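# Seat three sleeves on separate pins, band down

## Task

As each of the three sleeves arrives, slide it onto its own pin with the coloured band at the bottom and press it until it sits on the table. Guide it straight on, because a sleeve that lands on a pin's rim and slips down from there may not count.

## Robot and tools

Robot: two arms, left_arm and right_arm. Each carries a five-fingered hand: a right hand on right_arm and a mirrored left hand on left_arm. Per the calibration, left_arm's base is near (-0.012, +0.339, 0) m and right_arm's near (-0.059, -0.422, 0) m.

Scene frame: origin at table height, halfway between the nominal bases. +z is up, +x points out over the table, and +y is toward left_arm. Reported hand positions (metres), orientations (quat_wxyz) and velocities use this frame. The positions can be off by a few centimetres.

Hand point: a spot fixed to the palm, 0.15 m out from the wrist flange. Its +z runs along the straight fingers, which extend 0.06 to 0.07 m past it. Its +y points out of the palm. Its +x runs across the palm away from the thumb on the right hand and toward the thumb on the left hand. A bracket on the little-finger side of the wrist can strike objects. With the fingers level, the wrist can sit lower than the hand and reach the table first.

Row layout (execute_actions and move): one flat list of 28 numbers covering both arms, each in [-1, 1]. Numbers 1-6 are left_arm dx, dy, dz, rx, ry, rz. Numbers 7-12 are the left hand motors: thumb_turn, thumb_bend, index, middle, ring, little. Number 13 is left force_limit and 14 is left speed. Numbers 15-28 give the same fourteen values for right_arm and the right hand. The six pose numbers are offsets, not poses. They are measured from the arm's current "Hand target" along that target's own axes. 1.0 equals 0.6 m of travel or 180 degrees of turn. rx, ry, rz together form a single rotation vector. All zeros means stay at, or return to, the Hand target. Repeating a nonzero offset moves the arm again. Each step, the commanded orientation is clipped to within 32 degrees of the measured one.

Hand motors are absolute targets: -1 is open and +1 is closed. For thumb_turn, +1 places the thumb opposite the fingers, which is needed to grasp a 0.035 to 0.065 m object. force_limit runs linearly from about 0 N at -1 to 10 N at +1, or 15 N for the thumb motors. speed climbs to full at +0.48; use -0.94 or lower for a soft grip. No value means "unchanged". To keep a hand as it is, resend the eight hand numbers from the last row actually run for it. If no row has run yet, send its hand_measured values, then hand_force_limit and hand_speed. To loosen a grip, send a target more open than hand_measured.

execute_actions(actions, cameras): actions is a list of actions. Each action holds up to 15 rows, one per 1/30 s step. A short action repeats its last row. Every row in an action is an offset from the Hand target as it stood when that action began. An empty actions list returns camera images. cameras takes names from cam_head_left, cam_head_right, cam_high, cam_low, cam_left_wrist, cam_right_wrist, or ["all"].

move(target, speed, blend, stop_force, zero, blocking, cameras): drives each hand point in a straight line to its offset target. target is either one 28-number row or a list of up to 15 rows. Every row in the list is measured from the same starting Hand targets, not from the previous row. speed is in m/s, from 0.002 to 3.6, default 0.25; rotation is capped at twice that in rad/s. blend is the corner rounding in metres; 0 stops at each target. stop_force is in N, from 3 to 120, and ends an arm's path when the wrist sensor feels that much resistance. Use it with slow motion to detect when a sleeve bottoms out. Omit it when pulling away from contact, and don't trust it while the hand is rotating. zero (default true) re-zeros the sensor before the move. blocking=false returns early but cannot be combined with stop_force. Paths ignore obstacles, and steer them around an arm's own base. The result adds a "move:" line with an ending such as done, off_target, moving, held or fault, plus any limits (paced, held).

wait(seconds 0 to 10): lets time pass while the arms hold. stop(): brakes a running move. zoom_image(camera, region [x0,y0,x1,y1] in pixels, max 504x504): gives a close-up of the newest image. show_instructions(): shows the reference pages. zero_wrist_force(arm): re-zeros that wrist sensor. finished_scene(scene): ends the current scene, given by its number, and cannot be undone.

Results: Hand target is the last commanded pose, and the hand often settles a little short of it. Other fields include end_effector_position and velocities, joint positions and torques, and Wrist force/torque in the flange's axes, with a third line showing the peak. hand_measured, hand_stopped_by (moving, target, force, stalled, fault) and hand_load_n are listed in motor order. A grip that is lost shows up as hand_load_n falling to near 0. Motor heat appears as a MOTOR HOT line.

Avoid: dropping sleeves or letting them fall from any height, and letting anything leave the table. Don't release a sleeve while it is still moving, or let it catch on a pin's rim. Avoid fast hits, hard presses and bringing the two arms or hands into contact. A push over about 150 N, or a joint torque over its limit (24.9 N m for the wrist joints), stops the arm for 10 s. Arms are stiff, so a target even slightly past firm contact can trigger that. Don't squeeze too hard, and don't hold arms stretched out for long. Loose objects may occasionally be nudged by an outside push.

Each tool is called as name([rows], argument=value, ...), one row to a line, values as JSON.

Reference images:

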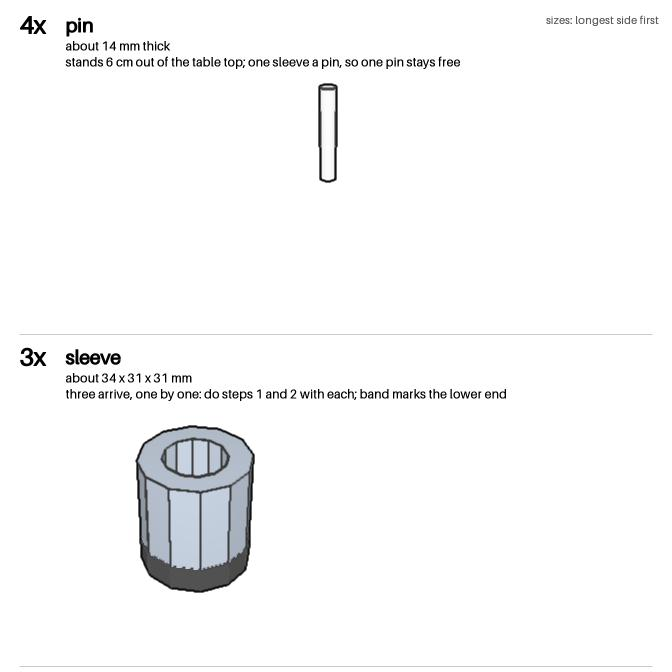

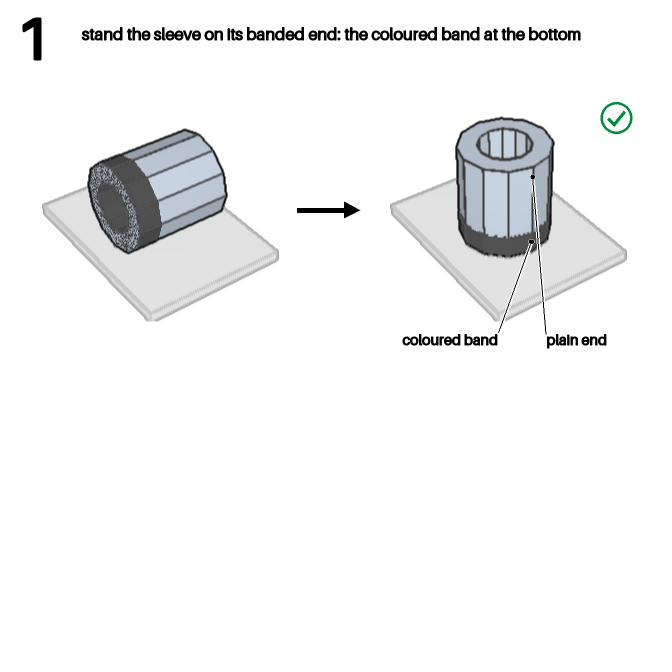

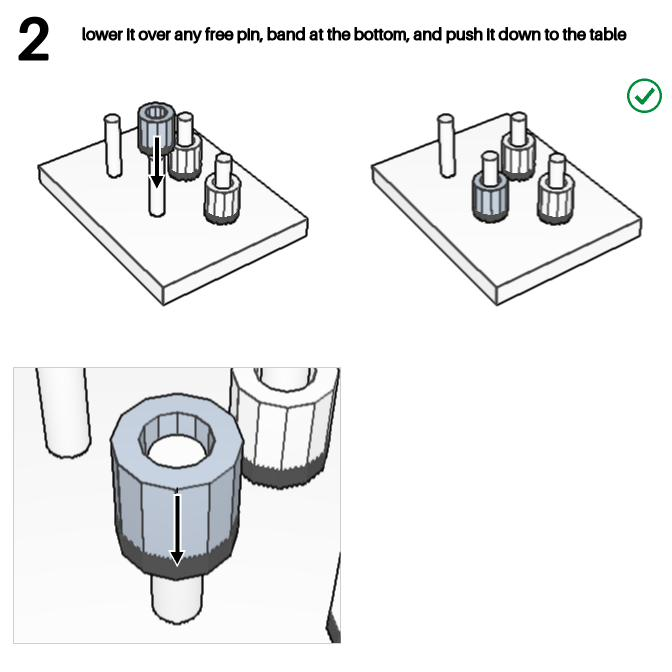

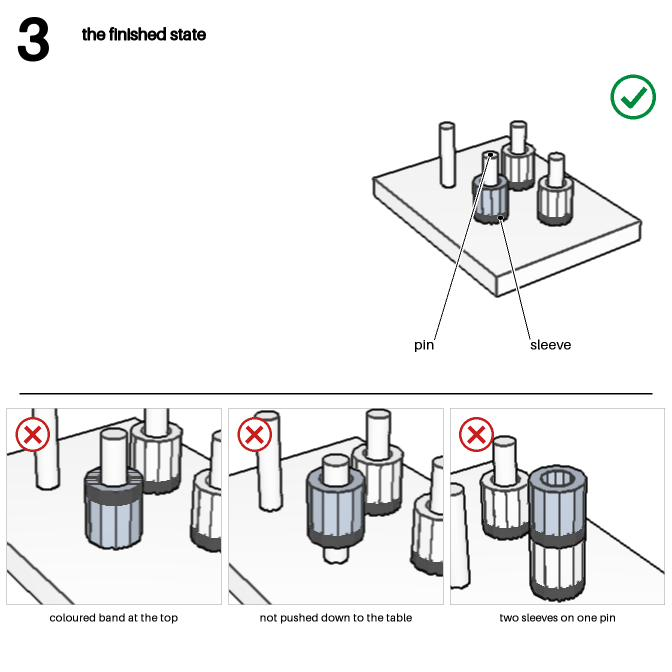

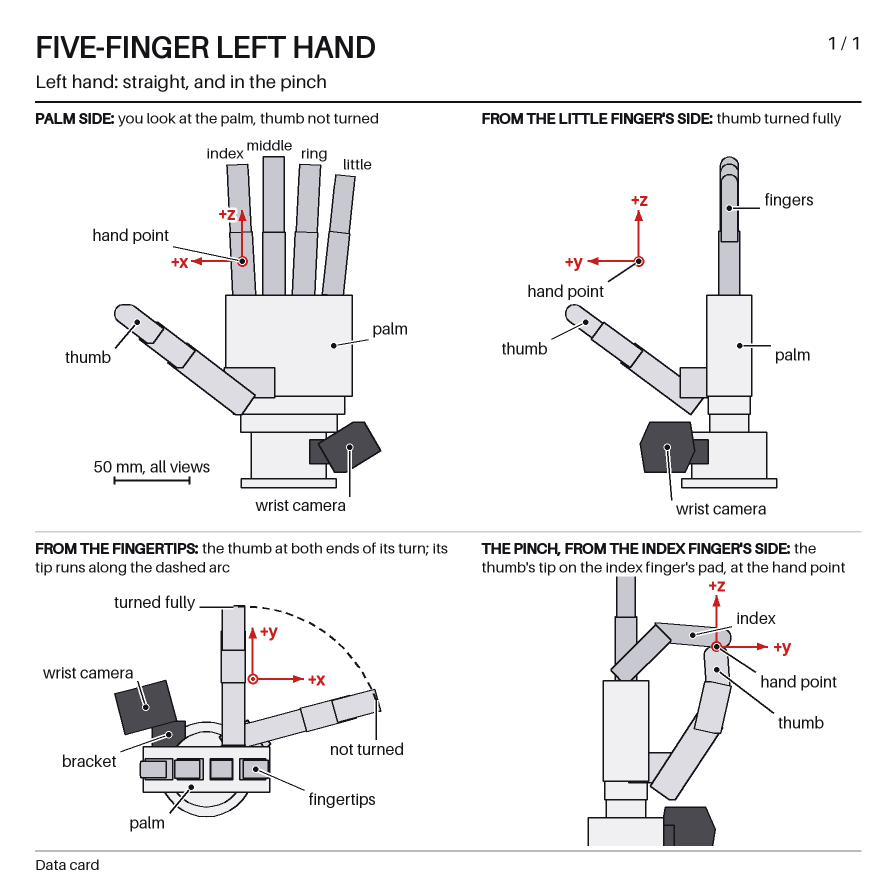

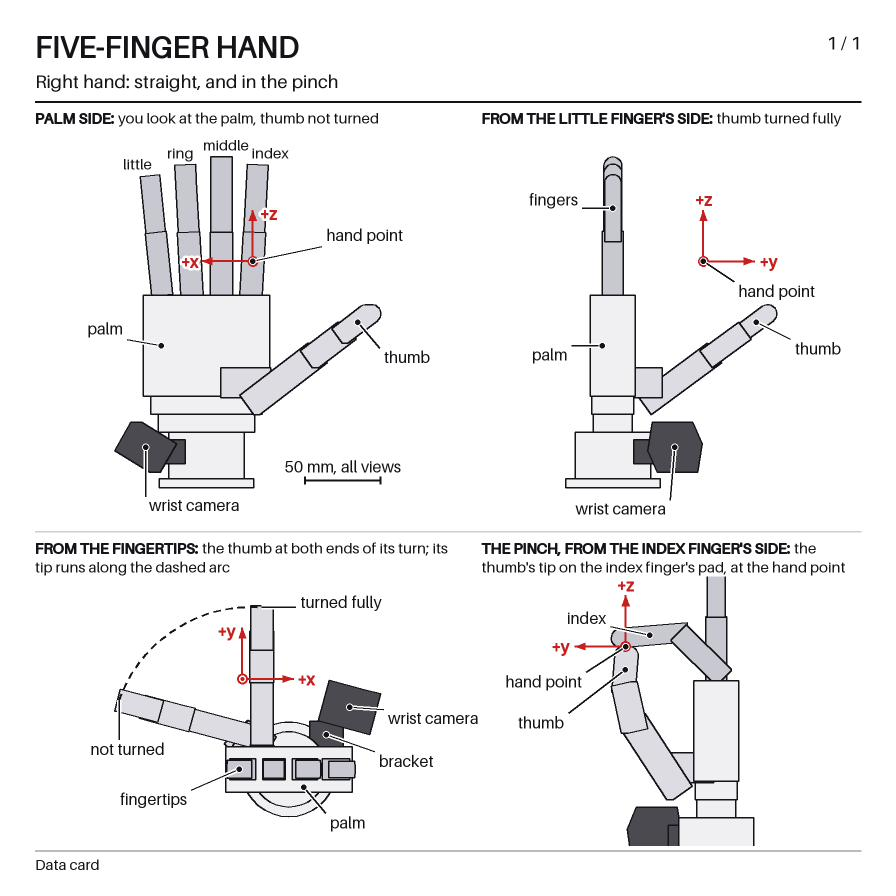

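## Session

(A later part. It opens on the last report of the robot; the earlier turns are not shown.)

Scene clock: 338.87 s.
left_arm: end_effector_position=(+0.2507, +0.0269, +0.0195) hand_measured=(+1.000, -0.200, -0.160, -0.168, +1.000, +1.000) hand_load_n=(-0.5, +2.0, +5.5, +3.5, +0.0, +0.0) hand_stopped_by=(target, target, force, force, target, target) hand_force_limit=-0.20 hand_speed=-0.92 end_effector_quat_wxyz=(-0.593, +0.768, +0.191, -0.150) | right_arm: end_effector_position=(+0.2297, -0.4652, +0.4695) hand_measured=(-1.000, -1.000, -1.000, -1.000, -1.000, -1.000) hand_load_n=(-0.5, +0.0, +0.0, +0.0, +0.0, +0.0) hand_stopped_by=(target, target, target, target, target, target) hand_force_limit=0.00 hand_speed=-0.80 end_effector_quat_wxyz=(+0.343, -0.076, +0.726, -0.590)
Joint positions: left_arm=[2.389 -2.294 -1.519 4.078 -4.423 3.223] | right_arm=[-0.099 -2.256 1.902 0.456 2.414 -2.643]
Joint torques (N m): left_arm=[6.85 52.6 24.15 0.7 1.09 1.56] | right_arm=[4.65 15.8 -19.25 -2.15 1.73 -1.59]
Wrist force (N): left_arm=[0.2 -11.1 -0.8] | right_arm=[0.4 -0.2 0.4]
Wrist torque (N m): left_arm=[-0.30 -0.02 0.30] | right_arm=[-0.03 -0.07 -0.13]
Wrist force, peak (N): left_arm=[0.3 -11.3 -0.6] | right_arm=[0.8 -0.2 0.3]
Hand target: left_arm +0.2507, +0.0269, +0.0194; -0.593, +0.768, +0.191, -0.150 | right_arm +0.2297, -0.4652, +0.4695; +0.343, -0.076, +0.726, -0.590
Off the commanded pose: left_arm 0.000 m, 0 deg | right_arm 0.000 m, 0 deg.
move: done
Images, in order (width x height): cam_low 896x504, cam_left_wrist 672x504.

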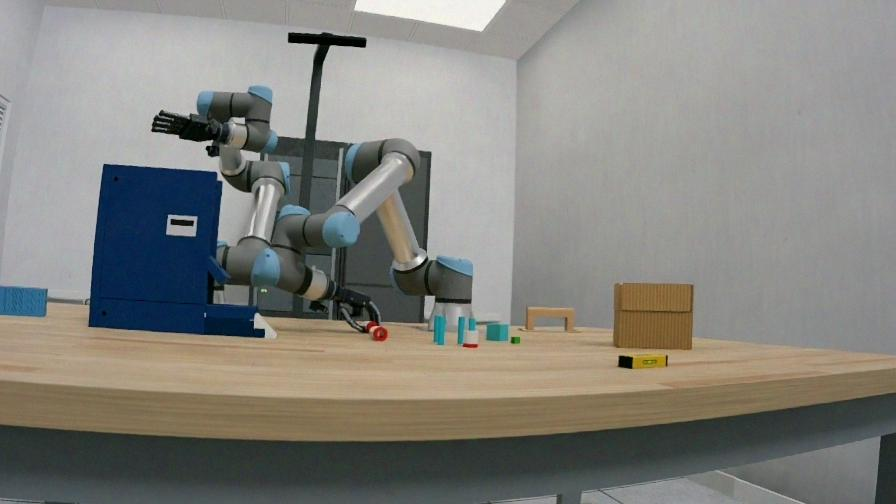

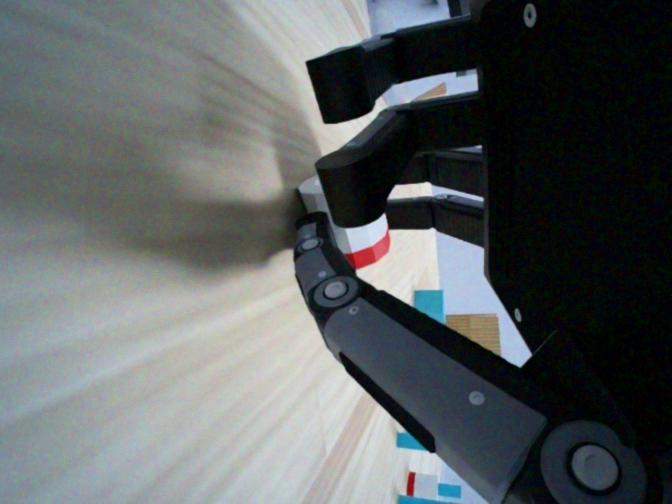

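move(target=[0,-0.0484,-0.0124,0,0,0,1,-0.2,0.1,0.1,1,1,-0.2,-0.92,0,0,0,0,0,0,-1,-1,-1,-1,-1,-1,0,-0.8], speed=0.08)

move(target=[0,0,0,0,0,0,1,-0.2,0.12,0.12,1,1,0,-0.9,0,0,0,0,0,0,-1,-1,-1,-1,-1,-1,0,-0.8], cameras=["cam_left_wrist","cam_low"])

zoom_image(camera="cam_low", region=[310, 270, 410, 350])

Scene clock: 361.17 s.
left_arm: end_effector_position=(+0.2509, +0.0269, +0.0496) hand_measured=(+1.000, -0.202, -0.160, -0.168, +1.000, +1.000) hand_load_n=(-0.5, +4.5, +3.5, +1.5, +0.0, +0.0) hand_stopped_by=(target, target, force, force, target, target) hand_force_limit=-0.20 hand_speed=-0.92 end_effector_quat_wxyz=(-0.593, +0.768, +0.191, -0.150) end_effector_velocity=(+0.001, +0.000, -0.001) end_effector_angular_velocity=(-0.001, -0.004, +0.001) | right_arm: end_effector_position=(+0.2297, -0.4652, +0.4695) hand_measured=(-1.000, -1.000, -1.000, -1.000, -1.000, -1.000) hand_load_n=(+0.0, +0.0, +0.0, +0.0, +0.0, +0.0) hand_stopped_by=(target, target, target, target, target, target) hand_force_limit=0.00 hand_speed=-0.80 end_effector_quat_wxyz=(+0.343, -0.076, +0.726, -0.590)
Joint positions: left_arm=[2.389 -2.252 -1.503 4.02 -4.423 3.223] | right_arm=[-0.099 -2.256 1.902 0.456 2.414 -2.643]
Joint velocities: left_arm=[0 -0.001 0 0.005 0 -0.002] | right_arm=[within noise]
Joint torques (N m): left_arm=[7.71 32.22 1.73 1.31 1.64 1.89] | right_arm=[4.86 12.78 -22 -1.99 1.47 -1.44]
Wrist force (N): left_arm=[-0.2 -2.3 1.0] | right_arm=[0.3 -0.2 0.3]
Wrist torque (N m): left_arm=[-0.25 0.00 0.23] | right_arm=[-0.03 -0.06 -0.14]
Wrist force, peak (N): left_arm=[0.2 -11.6 -0.4] | right_arm=[0.8 -0.3 0.5]
Hand target: left_arm +0.2508, +0.0270, +0.0494; -0.593, +0.768, +0.191, -0.150 | right_arm +0.2297, -0.4652, +0.4695; +0.343, -0.076, +0.726, -0.590
Off the commanded pose: left_arm 0.000 m, 0 deg | right_arm 0.000 m, 0 deg.
move: done

Scene clock: 361.67 s.
left_arm: end_effector_position=(+0.2508, +0.0270, +0.0494) hand_measured=(+1.000, -0.202, -0.154, -0.152, +1.000, +1.000) hand_load_n=(+0.0, +8.0, +4.0, +5.5, +0.0, +0.0) hand_stopped_by=(target, target, force, force, target, target) hand_force_limit=0.00 hand_speed=-0.90 end_effector_quat_wxyz=(-0.593, +0.768, +0.191, -0.150) | right_arm: end_effector_position=(+0.2297, -0.4652, +0.4695) hand_measured=(-1.000, -1.000, -1.000, -1.000, -1.000, -1.000) hand_load_n=(-0.5, +0.0, +0.0, +0.0, +0.0, +0.0) hand_stopped_by=(target, target, target, target, target, target) hand_force_limit=0.00 hand_speed=-0.80 end_effector_quat_wxyz=(+0.343, -0.076, +0.726, -0.590)
Joint positions: left_arm=[2.389 -2.252 -1.503 4.02 -4.423 3.223] | right_arm=[-0.099 -2.256 1.902 0.456 2.414 -2.643]
Joint torques (N m): left_arm=[8.79 32.72 4.97 1.55 1.63 2.03] | right_arm=[4.82 12.64 -22.72 -1.93 1.34 -1.42]
Wrist force (N): left_arm=[-0.1 -2.4 1.2] | right_arm=[0.6 -0.2 0.3]
Wrist torque (N m): left_arm=[-0.26 -0.02 0.23] | right_arm=[-0.03 -0.10 -0.12]
Wrist force, peak (N): left_arm=[-0.1 -2.5 1.3] | right_arm=[0.6 -0.1 0.4]
Hand target: left_arm +0.2508, +0.0270, +0.0494; -0.593, +0.768, +0.191, -0.150 | right_arm +0.2297, -0.4652, +0.4695; +0.343, -0.076, +0.726, -0.590
Off the commanded pose: left_arm 0.000 m, 0 deg | right_arm 0.000 m, 0 deg.
move: done
Images, in order (width x height): cam_low 896x504, cam_left_wrist 672x504.

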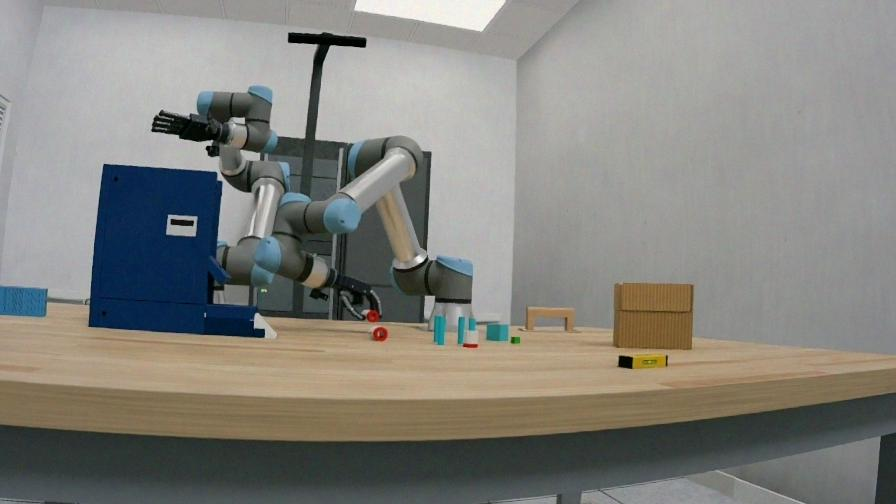

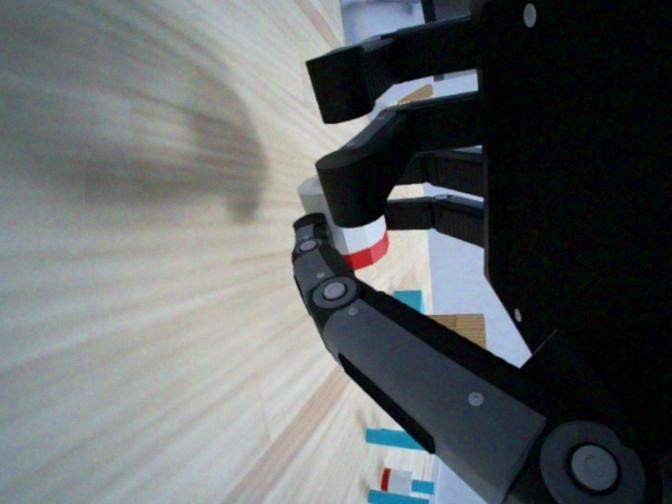

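Scaled by 5.040 from the camera's 896x504 image, which has a finer 1280x720 frame.

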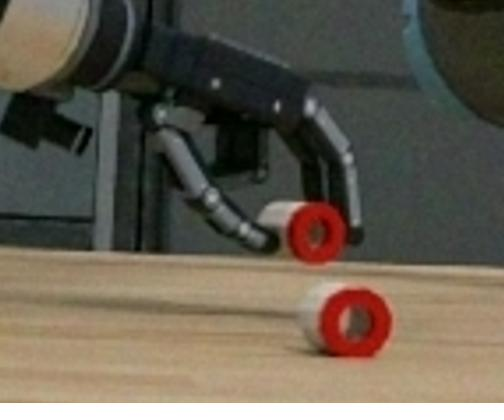

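Gripped well. Now travel to P2.

move([
  [0,-0.2431,-0.0624,0,0,0,1,-0.2,0.12,0.12,1,1,0,-0.9,0,0,0,0,0,0,-1,-1,-1,-1,-1,-1,0,-0.8],
  [0.0690,-0.2818,-0.0457,0.0642,-0.0631,0.4957,1,-0.2,0.12,0.12,1,1,0,-0.9,0,0,0,0,0,0,-1,-1,-1,-1,-1,-1,0,-0.8],
  [0.2631,-0.2842,-0.0359,0.3761,0.2643,0.4718,1,-0.2,0.12,0.12,1,1,0,-0.9,0,0,0,0,0,0,-1,-1,-1,-1,-1,-1,0,-0.8],
  [0.3757,-0.2929,-0.0025,0.6565,0.6078,0.2611,1,-0.2,0.12,0.12,1,1,0,-0.9,-0.3535,0.1775,-0.2575,-0.2785,-0.0778,-0.0886,-1,-1,-1,-1,-1,-1,0,-0.8],
  [0.4963,-0.2738,0.0570,-0.5518,-0.6268,0.0795,1,-0.2,0.12,0.12,1,1,0,-0.9,-0.5690,0.5853,-0.3624,-0.5571,-0.1556,-0.1771,-1,-1,-1,-1,-1,-1,0,-0.8],
  [0.4963,-0.2092,0.0736,-0.5518,-0.6268,0.0795,1,-0.2,0.12,0.12,1,1,0,-0.9,-0.5144,0.7066,-0.3538,-0.5571,-0.1556,-0.1771,-1,-1,-1,-1,-1,-1,0,-0.8],
], speed=0.4, blend=0.03, cameras=["all"])

zoom_image(camera="cam_low", region=[420, 240, 520, 360])

zoom_image(camera="cam_right_wrist", region=[240, 160, 420, 360])

Scene clock: 370.83 s.
left_arm: end_effector_position=(+0.3878, +0.1286, +0.2192) hand_measured=(+1.000, -0.202, -0.154, -0.152, +1.000, +1.000) hand_load_n=(+0.5, +8.0, +4.0, +5.5, +0.0, +0.0) hand_stopped_by=(target, target, force, force, target, target) hand_force_limit=0.00 hand_speed=-0.90 end_effector_quat_wxyz=(+0.673, -0.202, +0.683, +0.199) | right_arm: end_effector_position=(+0.2565, -0.3943, +0.4696) hand_measured=(-1.000, -1.000, -1.000, -1.000, -1.000, -1.000) hand_load_n=(+0.0, +0.0, +0.0, +0.0, +0.0, +0.0) hand_stopped_by=(target, target, target, target, target, target) hand_force_limit=0.00 hand_speed=-0.80 end_effector_quat_wxyz=(+0.334, -0.162, +0.775, -0.511)
Joint positions: left_arm=[2.408 -1.847 -1.886 3.674 -2.908 4.655] | right_arm=[0.16 -2.033 1.71 0.75 2.478 -2.425]
Joint torques (N m): left_arm=[-5.93 17.5 20.64 -2.58 1.47 -2.39] | right_arm=[1.72 -2.01 -22.37 1.65 2.06 -0.05]
Wrist force (N): left_arm=[-2.9 0.5 0.4] | right_arm=[0.2 -0.6 0.6]
Wrist torque (N m): left_arm=[-0.18 0.08 -0.20] | right_arm=[-0.13 -0.06 0.01]
Wrist force, peak (N): left_arm=[-0.7 -4.9 0.5] | right_arm=[1.2 -0.3 0.6]
Hand target: left_arm +0.3878, +0.1286, +0.2191; +0.673, -0.202, +0.683, +0.199 (not the last commanded pose) | right_arm +0.2564, -0.3943, +0.4696; +0.334, -0.162, +0.775, -0.511 (not the last commanded pose)
Off the commanded pose: left_arm 0.151 m, 124 deg | right_arm 0.499 m, 94 deg.
move: held (left_arm; a check stopped the path), off_target (right_arm; braked when a check withheld steps of left_arm); path passed 3 of 6 targets; limits=held
pose unreachable (left arm): on one or more control steps of this call, first in action 0 (counted from 0), this arm could not follow its commanded pose, so it was not sent that pose on those steps. It may still have moved: this result reports where it is.
cause: moving toward the commanded pose would bring two parts of the arm too close to each other (joints 4 (wrist 1) to 6 (wrist 3) lie between them).

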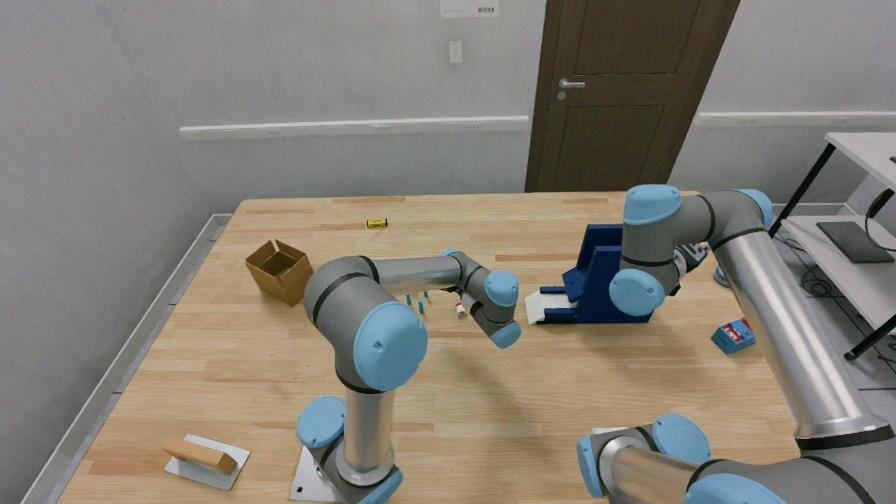

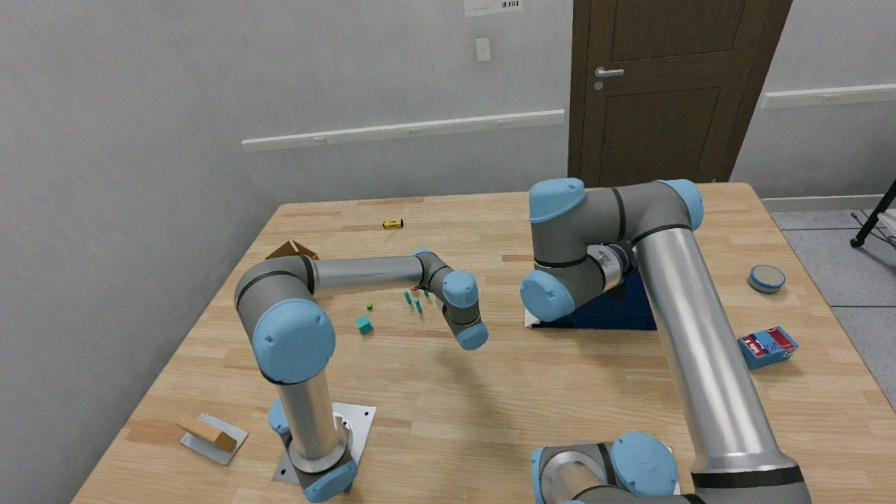

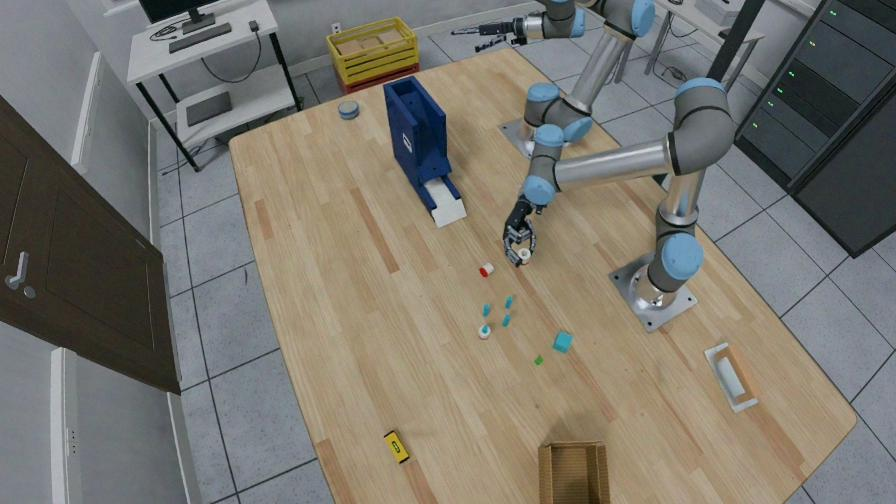

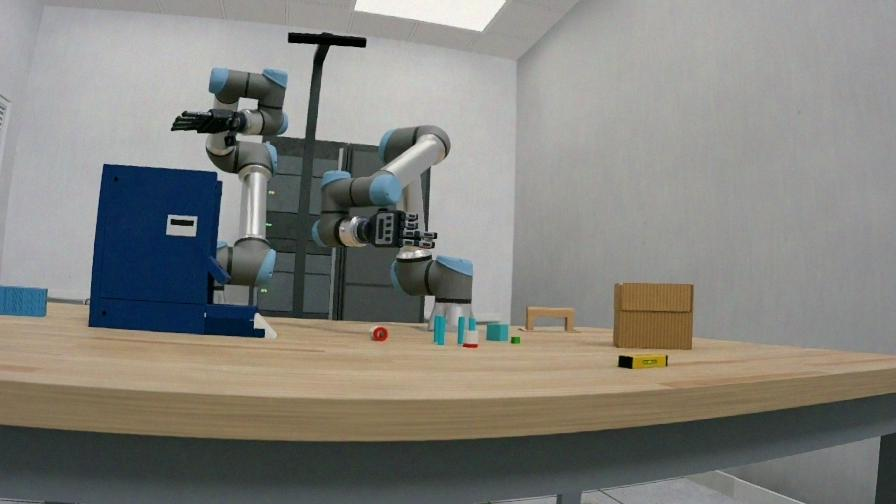

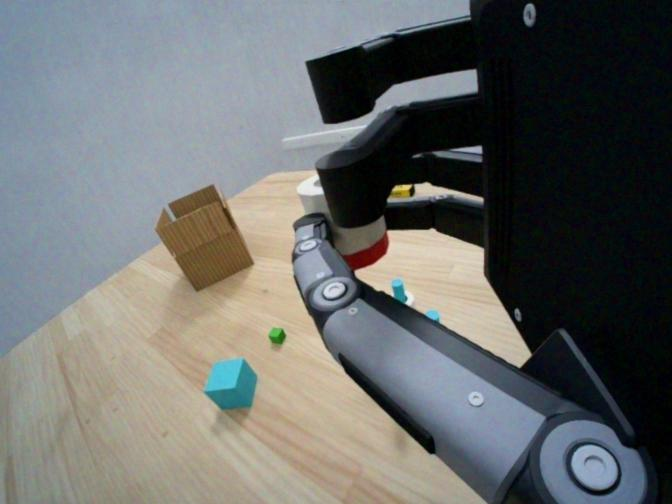

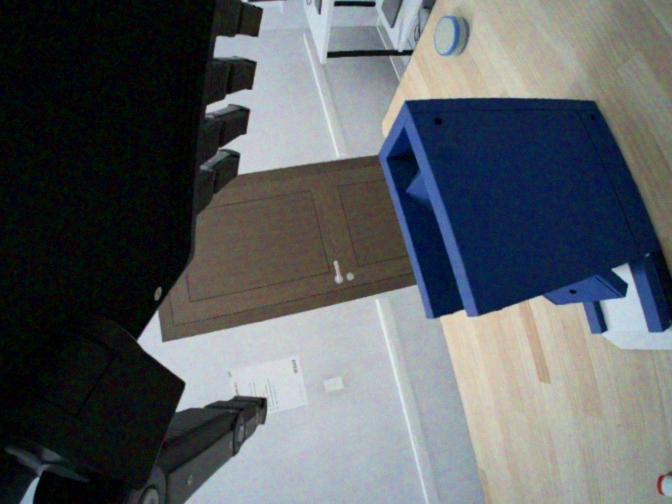

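Scaled by 4.200 from the camera's 896x504 image, which has a finer 1280x720 frame.

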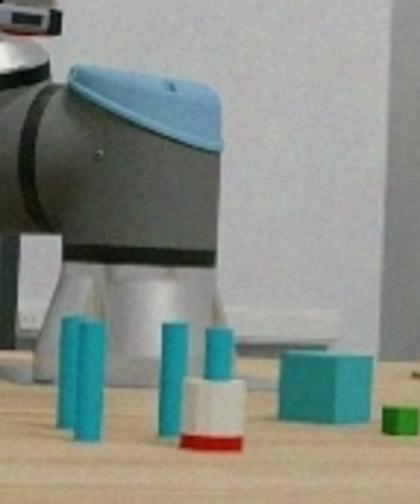

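Scaled by 2.520 from the camera's 672x504 image, which has a finer 960x720 frame.

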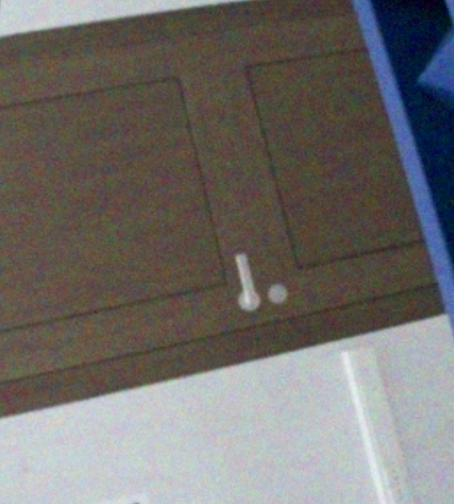

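move([
  [0,0,0,0,0,-0.5,1,-0.2,0.12,0.12,1,1,0,-0.9,0,0,0,0,0,0,-1,-1,-1,-1,-1,-1,0,-0.8],
  [0,0.0093,0.0498,0.1954,0.1954,-0.4718,1,-0.2,0.12,0.12,1,1,0,-0.9,0,0,0,0,0,0,-1,-1,-1,-1,-1,-1,0,-0.8],
  [0,0.0332,0.1050,0.2944,0,0,1,-0.2,0.12,0.12,1,1,0,-0.9,-0.2808,0.1482,-0.1378,-0.19,-0.054,-0.061,-1,-1,-1,-1,-1,-1,0,-0.8],
  [0.0317,0.0618,0.2215,0.6862,0.0121,-0.0234,1,-0.2,0.12,0.12,1,1,0,-0.9,-0.5302,0.5502,-0.1320,-0.4827,-0.1344,-0.1530,-1,-1,-1,-1,-1,-1,0,-0.8],
  [0.0983,0.0618,0.2215,0.6862,0.0121,-0.0234,1,-0.2,0.12,0.12,1,1,0,-0.9,-0.4833,0.6703,-0.0980,-0.4827,-0.1344,-0.1530,-1,-1,-1,-1,-1,-1,0,-0.8],
], speed=0.4, blend=0.03, cameras=["cam_low","cam_high","cam_right_wrist","cam_left_wrist"])

zoom_image(camera="cam_low", region=[420, 240, 520, 360])

zoom_image(camera="cam_right_wrist", region=[240, 160, 420, 360])

Scene clock: 391.77 s.
left_arm: end_effector_position=(+0.4784, +0.2316, +0.1584) hand_measured=(+1.000, -0.202, -0.154, -0.152, +1.000, +1.000) hand_load_n=(+0.5, +8.0, +4.0, +5.5, +0.5, +0.0) hand_stopped_by=(target, target, force, force, target, target) hand_force_limit=0.00 hand_speed=-0.90 end_effector_quat_wxyz=(+0.491, +0.474, +0.503, -0.530) | right_arm: end_effector_position=(+0.4626, -0.0113, +0.2246) hand_measured=(-1.000, -1.000, -1.000, -1.000, -1.000, -1.000) hand_load_n=(+0.0, +0.0, +0.0, +0.0, +0.0, +0.0) hand_stopped_by=(target, target, target, target, target, target) hand_force_limit=0.00 hand_speed=-0.80 end_effector_quat_wxyz=(+0.154, -0.598, +0.775, +0.135)
Joint positions: left_arm=[3.786 -1.968 -1.944 3.834 0.626 4.708] | right_arm=[0.229 -0.764 0.76 1.394 1.197 -2.615]
Joint torques (N m): left_arm=[5.78 34.85 23.5 -0.05 1.68 -1.96] | right_arm=[-0.98 -38.78 -12.16 0.48 1.79 -1.89]
Wrist force (N): left_arm=[-2.6 -0.1 0.4] | right_arm=[1.1 0.4 1.2]
Wrist torque (N m): left_arm=[-0.23 0.04 -0.11] | right_arm=[-0.11 -0.21 -0.06]
Wrist force, peak (N): left_arm=[-4.2 0.7 -0.1] | right_arm=[2.2 0.7 3.6]
Hand target: left_arm +0.4784, +0.2316, +0.1584; +0.491, +0.474, +0.503, -0.530 | right_arm +0.4627, -0.0113, +0.2244; +0.154, -0.598, +0.775, +0.135
Off the commanded pose: left_arm 0.000 m, 0 deg | right_arm 0.000 m, 0 deg.
move: done
Images, in order (width x height): cam_high 896x504, cam_low 896x504, cam_left_wrist 672x504, cam_right_wrist 672x504.

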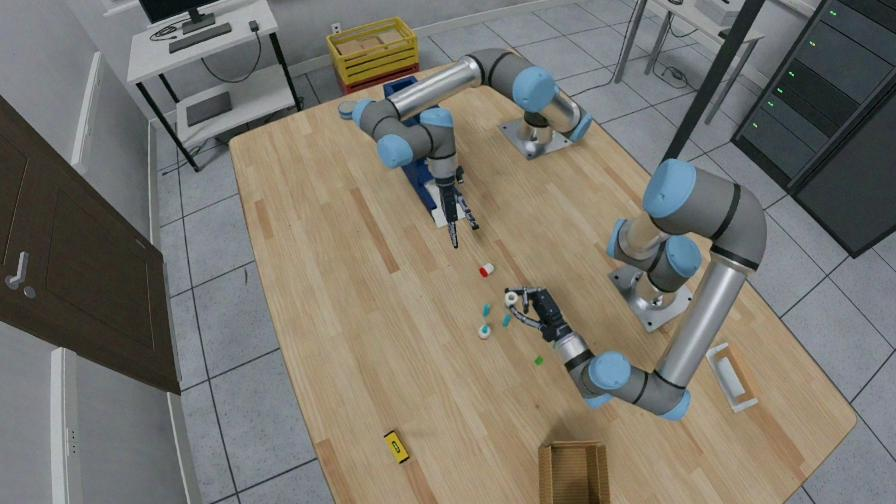

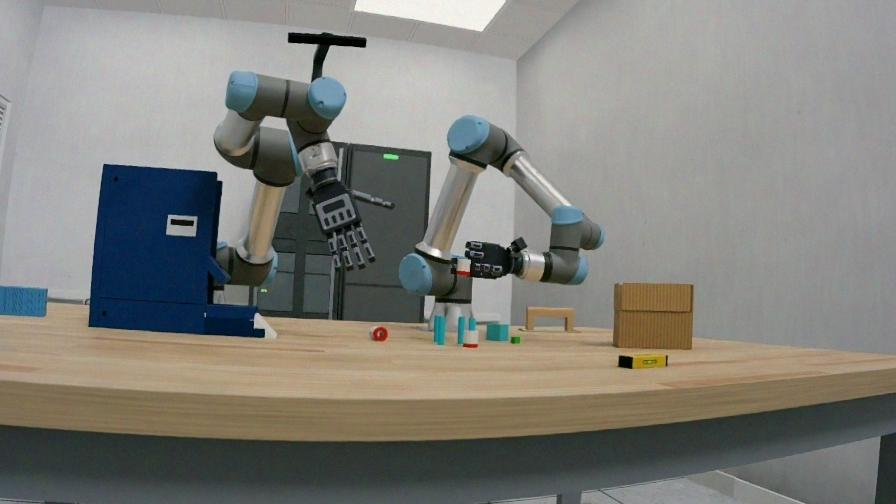

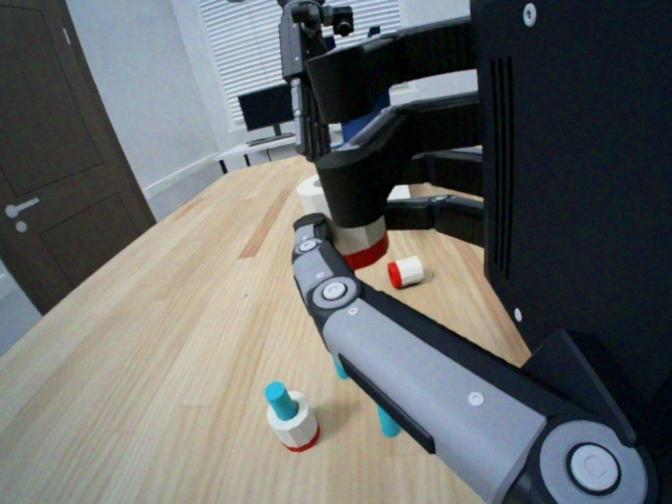

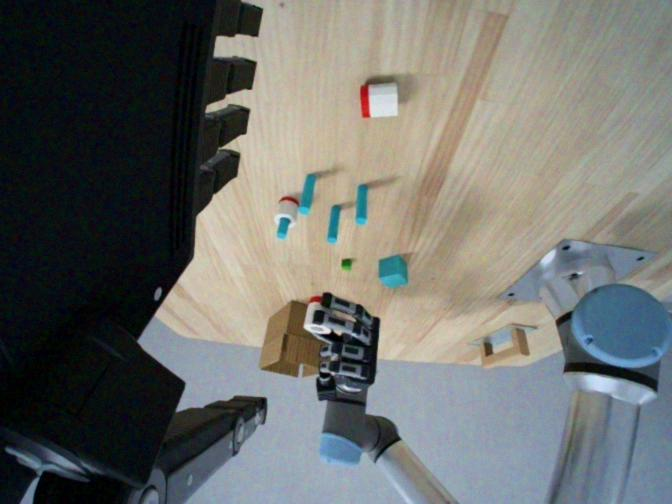

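Scaled by 4.200 from the camera's 896x504 image, which has a finer 1280x720 frame.

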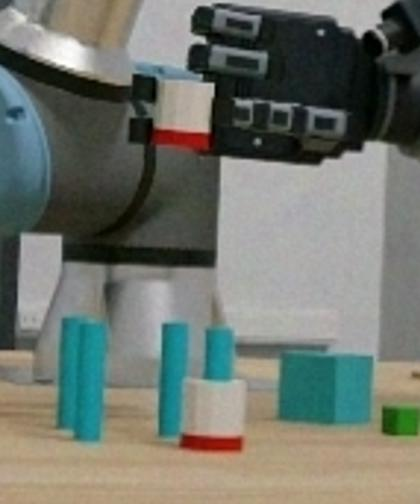

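Scaled by 2.520 from the camera's 672x504 image, which has a finer 960x720 frame.

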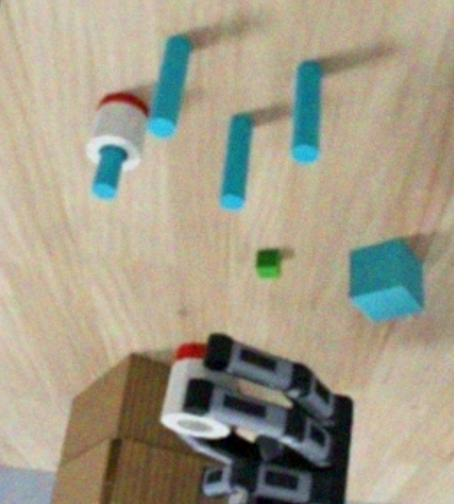

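zoom_image(camera="cam_low", region=[446, 250, 486, 290])

zoom_image(camera="cam_low", region=[440, 310, 480, 350])

zoom_image(camera="cam_right_wrist", region=[295, 285, 345, 335])

zoom_image(camera="cam_right_wrist", region=[315, 195, 365, 250])

Scaled by 12.600 from the camera's 896x504 image, which has a finer 1280x720 frame.

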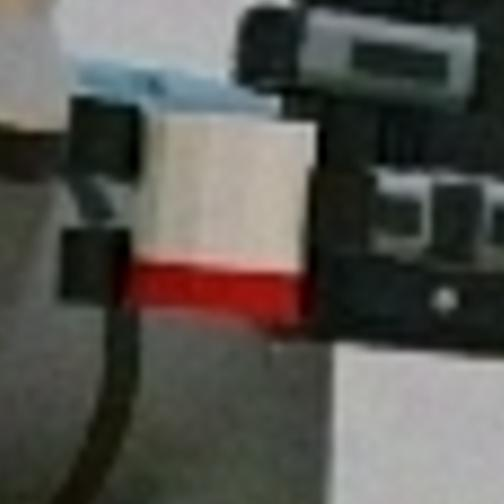

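Scaled by 12.600 from the camera's 896x504 image, which has a finer 1280x720 frame.

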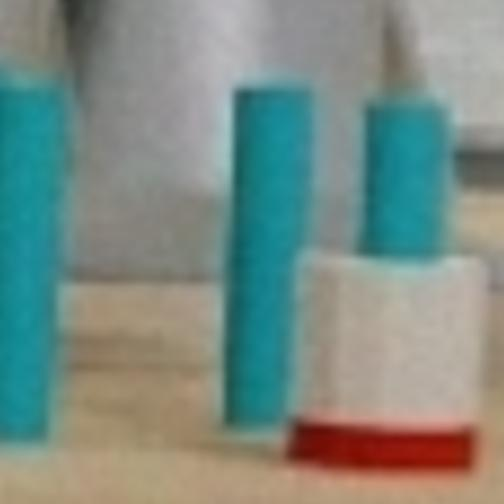

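Scaled by 10.080 from the camera's 672x504 image, which has a finer 960x720 frame.

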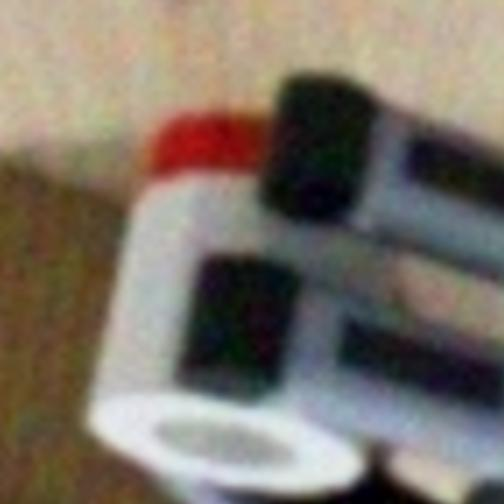

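Scaled by 9.164 from the camera's 672x504 image, which has a finer 960x720 frame.

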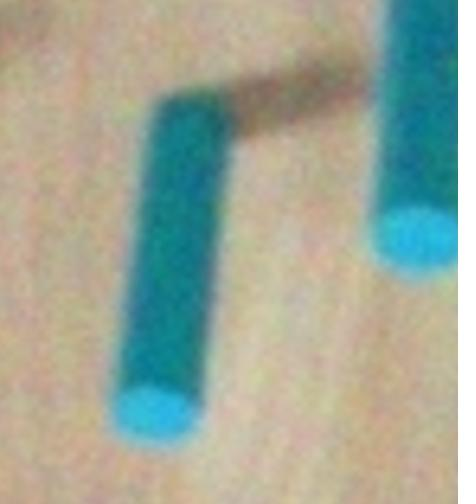

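move(target=[0.1215,0.0007,-0.0086,-0.0012,0.0213,0.0060,1,-0.2,0.12,0.12,1,1,0,-0.9,0,0,0,0,0,0,-1,-1,-1,-1,-1,-1,0,-0.8], speed=0.12, cameras=["cam_low","cam_right_wrist","cam_left_wrist"])

zoom_image(camera="cam_low", region=[440, 280, 480, 340])

zoom_image(camera="cam_right_wrist", region=[300, 195, 350, 275])

zoom_image(camera="cam_left_wrist", region=[330, 230, 400, 300])

Scene clock: 405.10 s.
left_arm: end_effector_position=(+0.4739, +0.2335, +0.0854) hand_measured=(+1.000, -0.202, -0.154, -0.152, +1.000, +1.000) hand_load_n=(+0.5, +8.0, +4.0, +5.5, +0.0, +0.0) hand_stopped_by=(target, target, force, force, target, target) hand_force_limit=0.00 hand_speed=-0.90 end_effector_quat_wxyz=(+0.480, +0.495, +0.515, -0.509) | right_arm: end_effector_position=(+0.4627, -0.0113, +0.2244) hand_measured=(-1.000, -1.000, -1.000, -1.000, -1.000, -1.000) hand_load_n=(+0.0, +0.0, +0.0, +0.0, +0.0, +0.0) hand_stopped_by=(target, target, target, target, target, target) hand_force_limit=0.00 hand_speed=-0.80 end_effector_quat_wxyz=(+0.154, -0.598, +0.775, +0.135)
Joint positions: left_arm=[3.792 -2.051 -2.025 4.112 0.632 4.634] | right_arm=[0.229 -0.763 0.76 1.394 1.197 -2.616]
Joint torques (N m): left_arm=[-2.71 39.56 21.9 0.56 -1.67 1.75] | right_arm=[4.73 -39.41 -11.43 0.33 1.64 -1.8]
Wrist force (N): left_arm=[-3.3 0.0 0.3] | right_arm=[1.0 0.4 0.9]
Wrist torque (N m): left_arm=[-0.20 0.12 -0.24] | right_arm=[-0.09 -0.19 -0.05]
Wrist force, peak (N): left_arm=[-3.8 0.3 0.5] | right_arm=[1.3 0.5 1.3]
Hand target: left_arm +0.4739, +0.2335, +0.0854; +0.480, +0.495, +0.515, -0.509 | right_arm +0.4627, -0.0113, +0.2244; +0.154, -0.598, +0.775, +0.135
Off the commanded pose: left_arm 0.000 m, 0 deg | right_arm 0.000 m, 0 deg.
move: done
Images, in order (width x height): cam_low 896x504, cam_left_wrist 672x504, cam_right_wrist 672x504.

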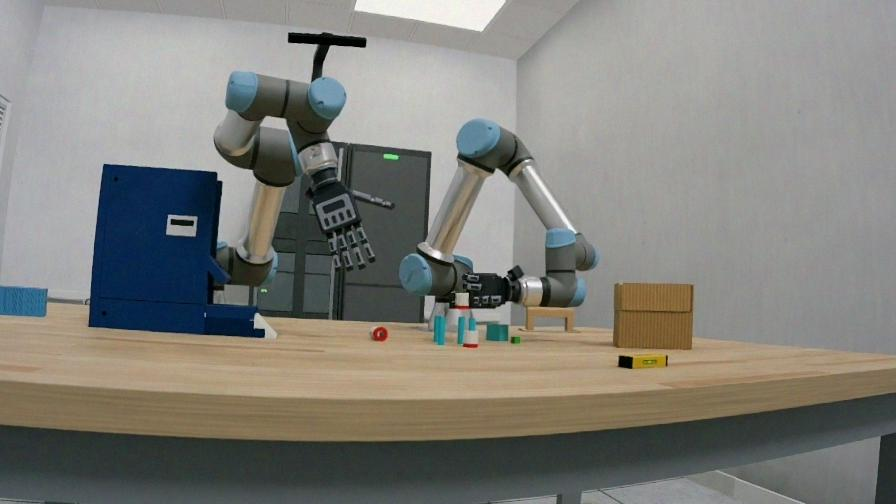

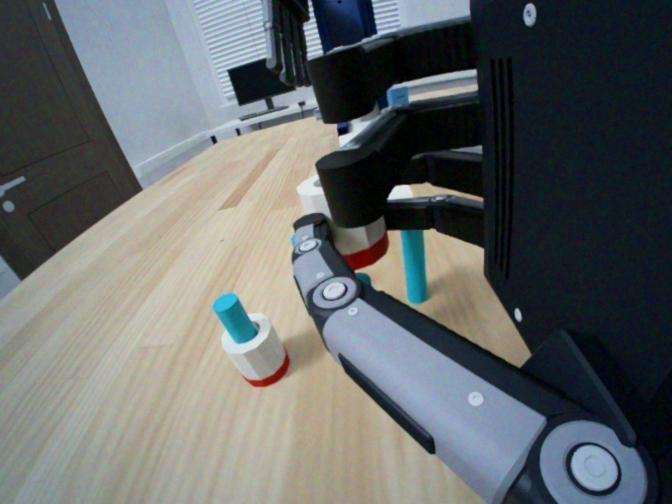

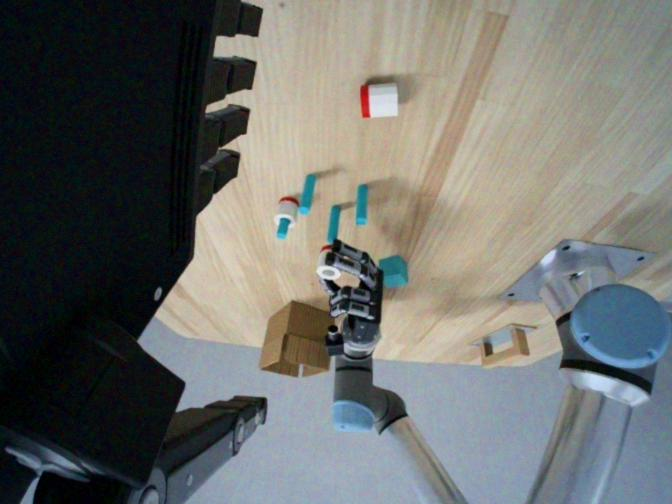

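Scaled by 8.400 from the camera's 896x504 image, which has a finer 1280x720 frame.

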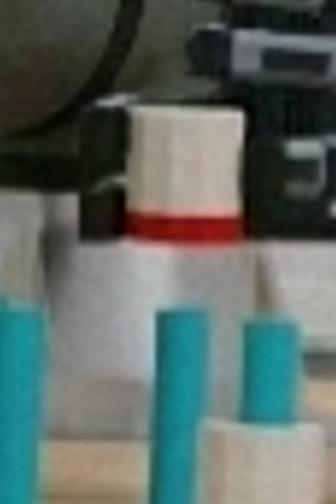

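Scaled by 6.300 from the camera's 672x504 image, which has a finer 960x720 frame.

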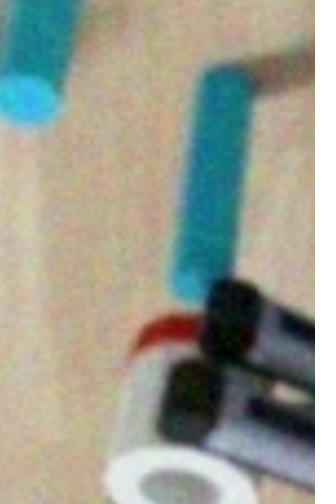

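Scaled by 7.200 from the camera's 672x504 image, which has a finer 960x720 frame.

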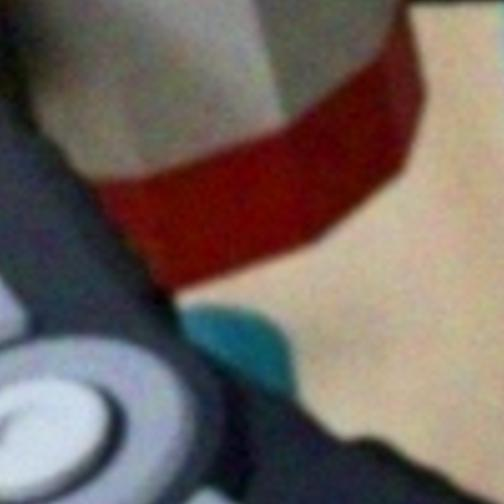

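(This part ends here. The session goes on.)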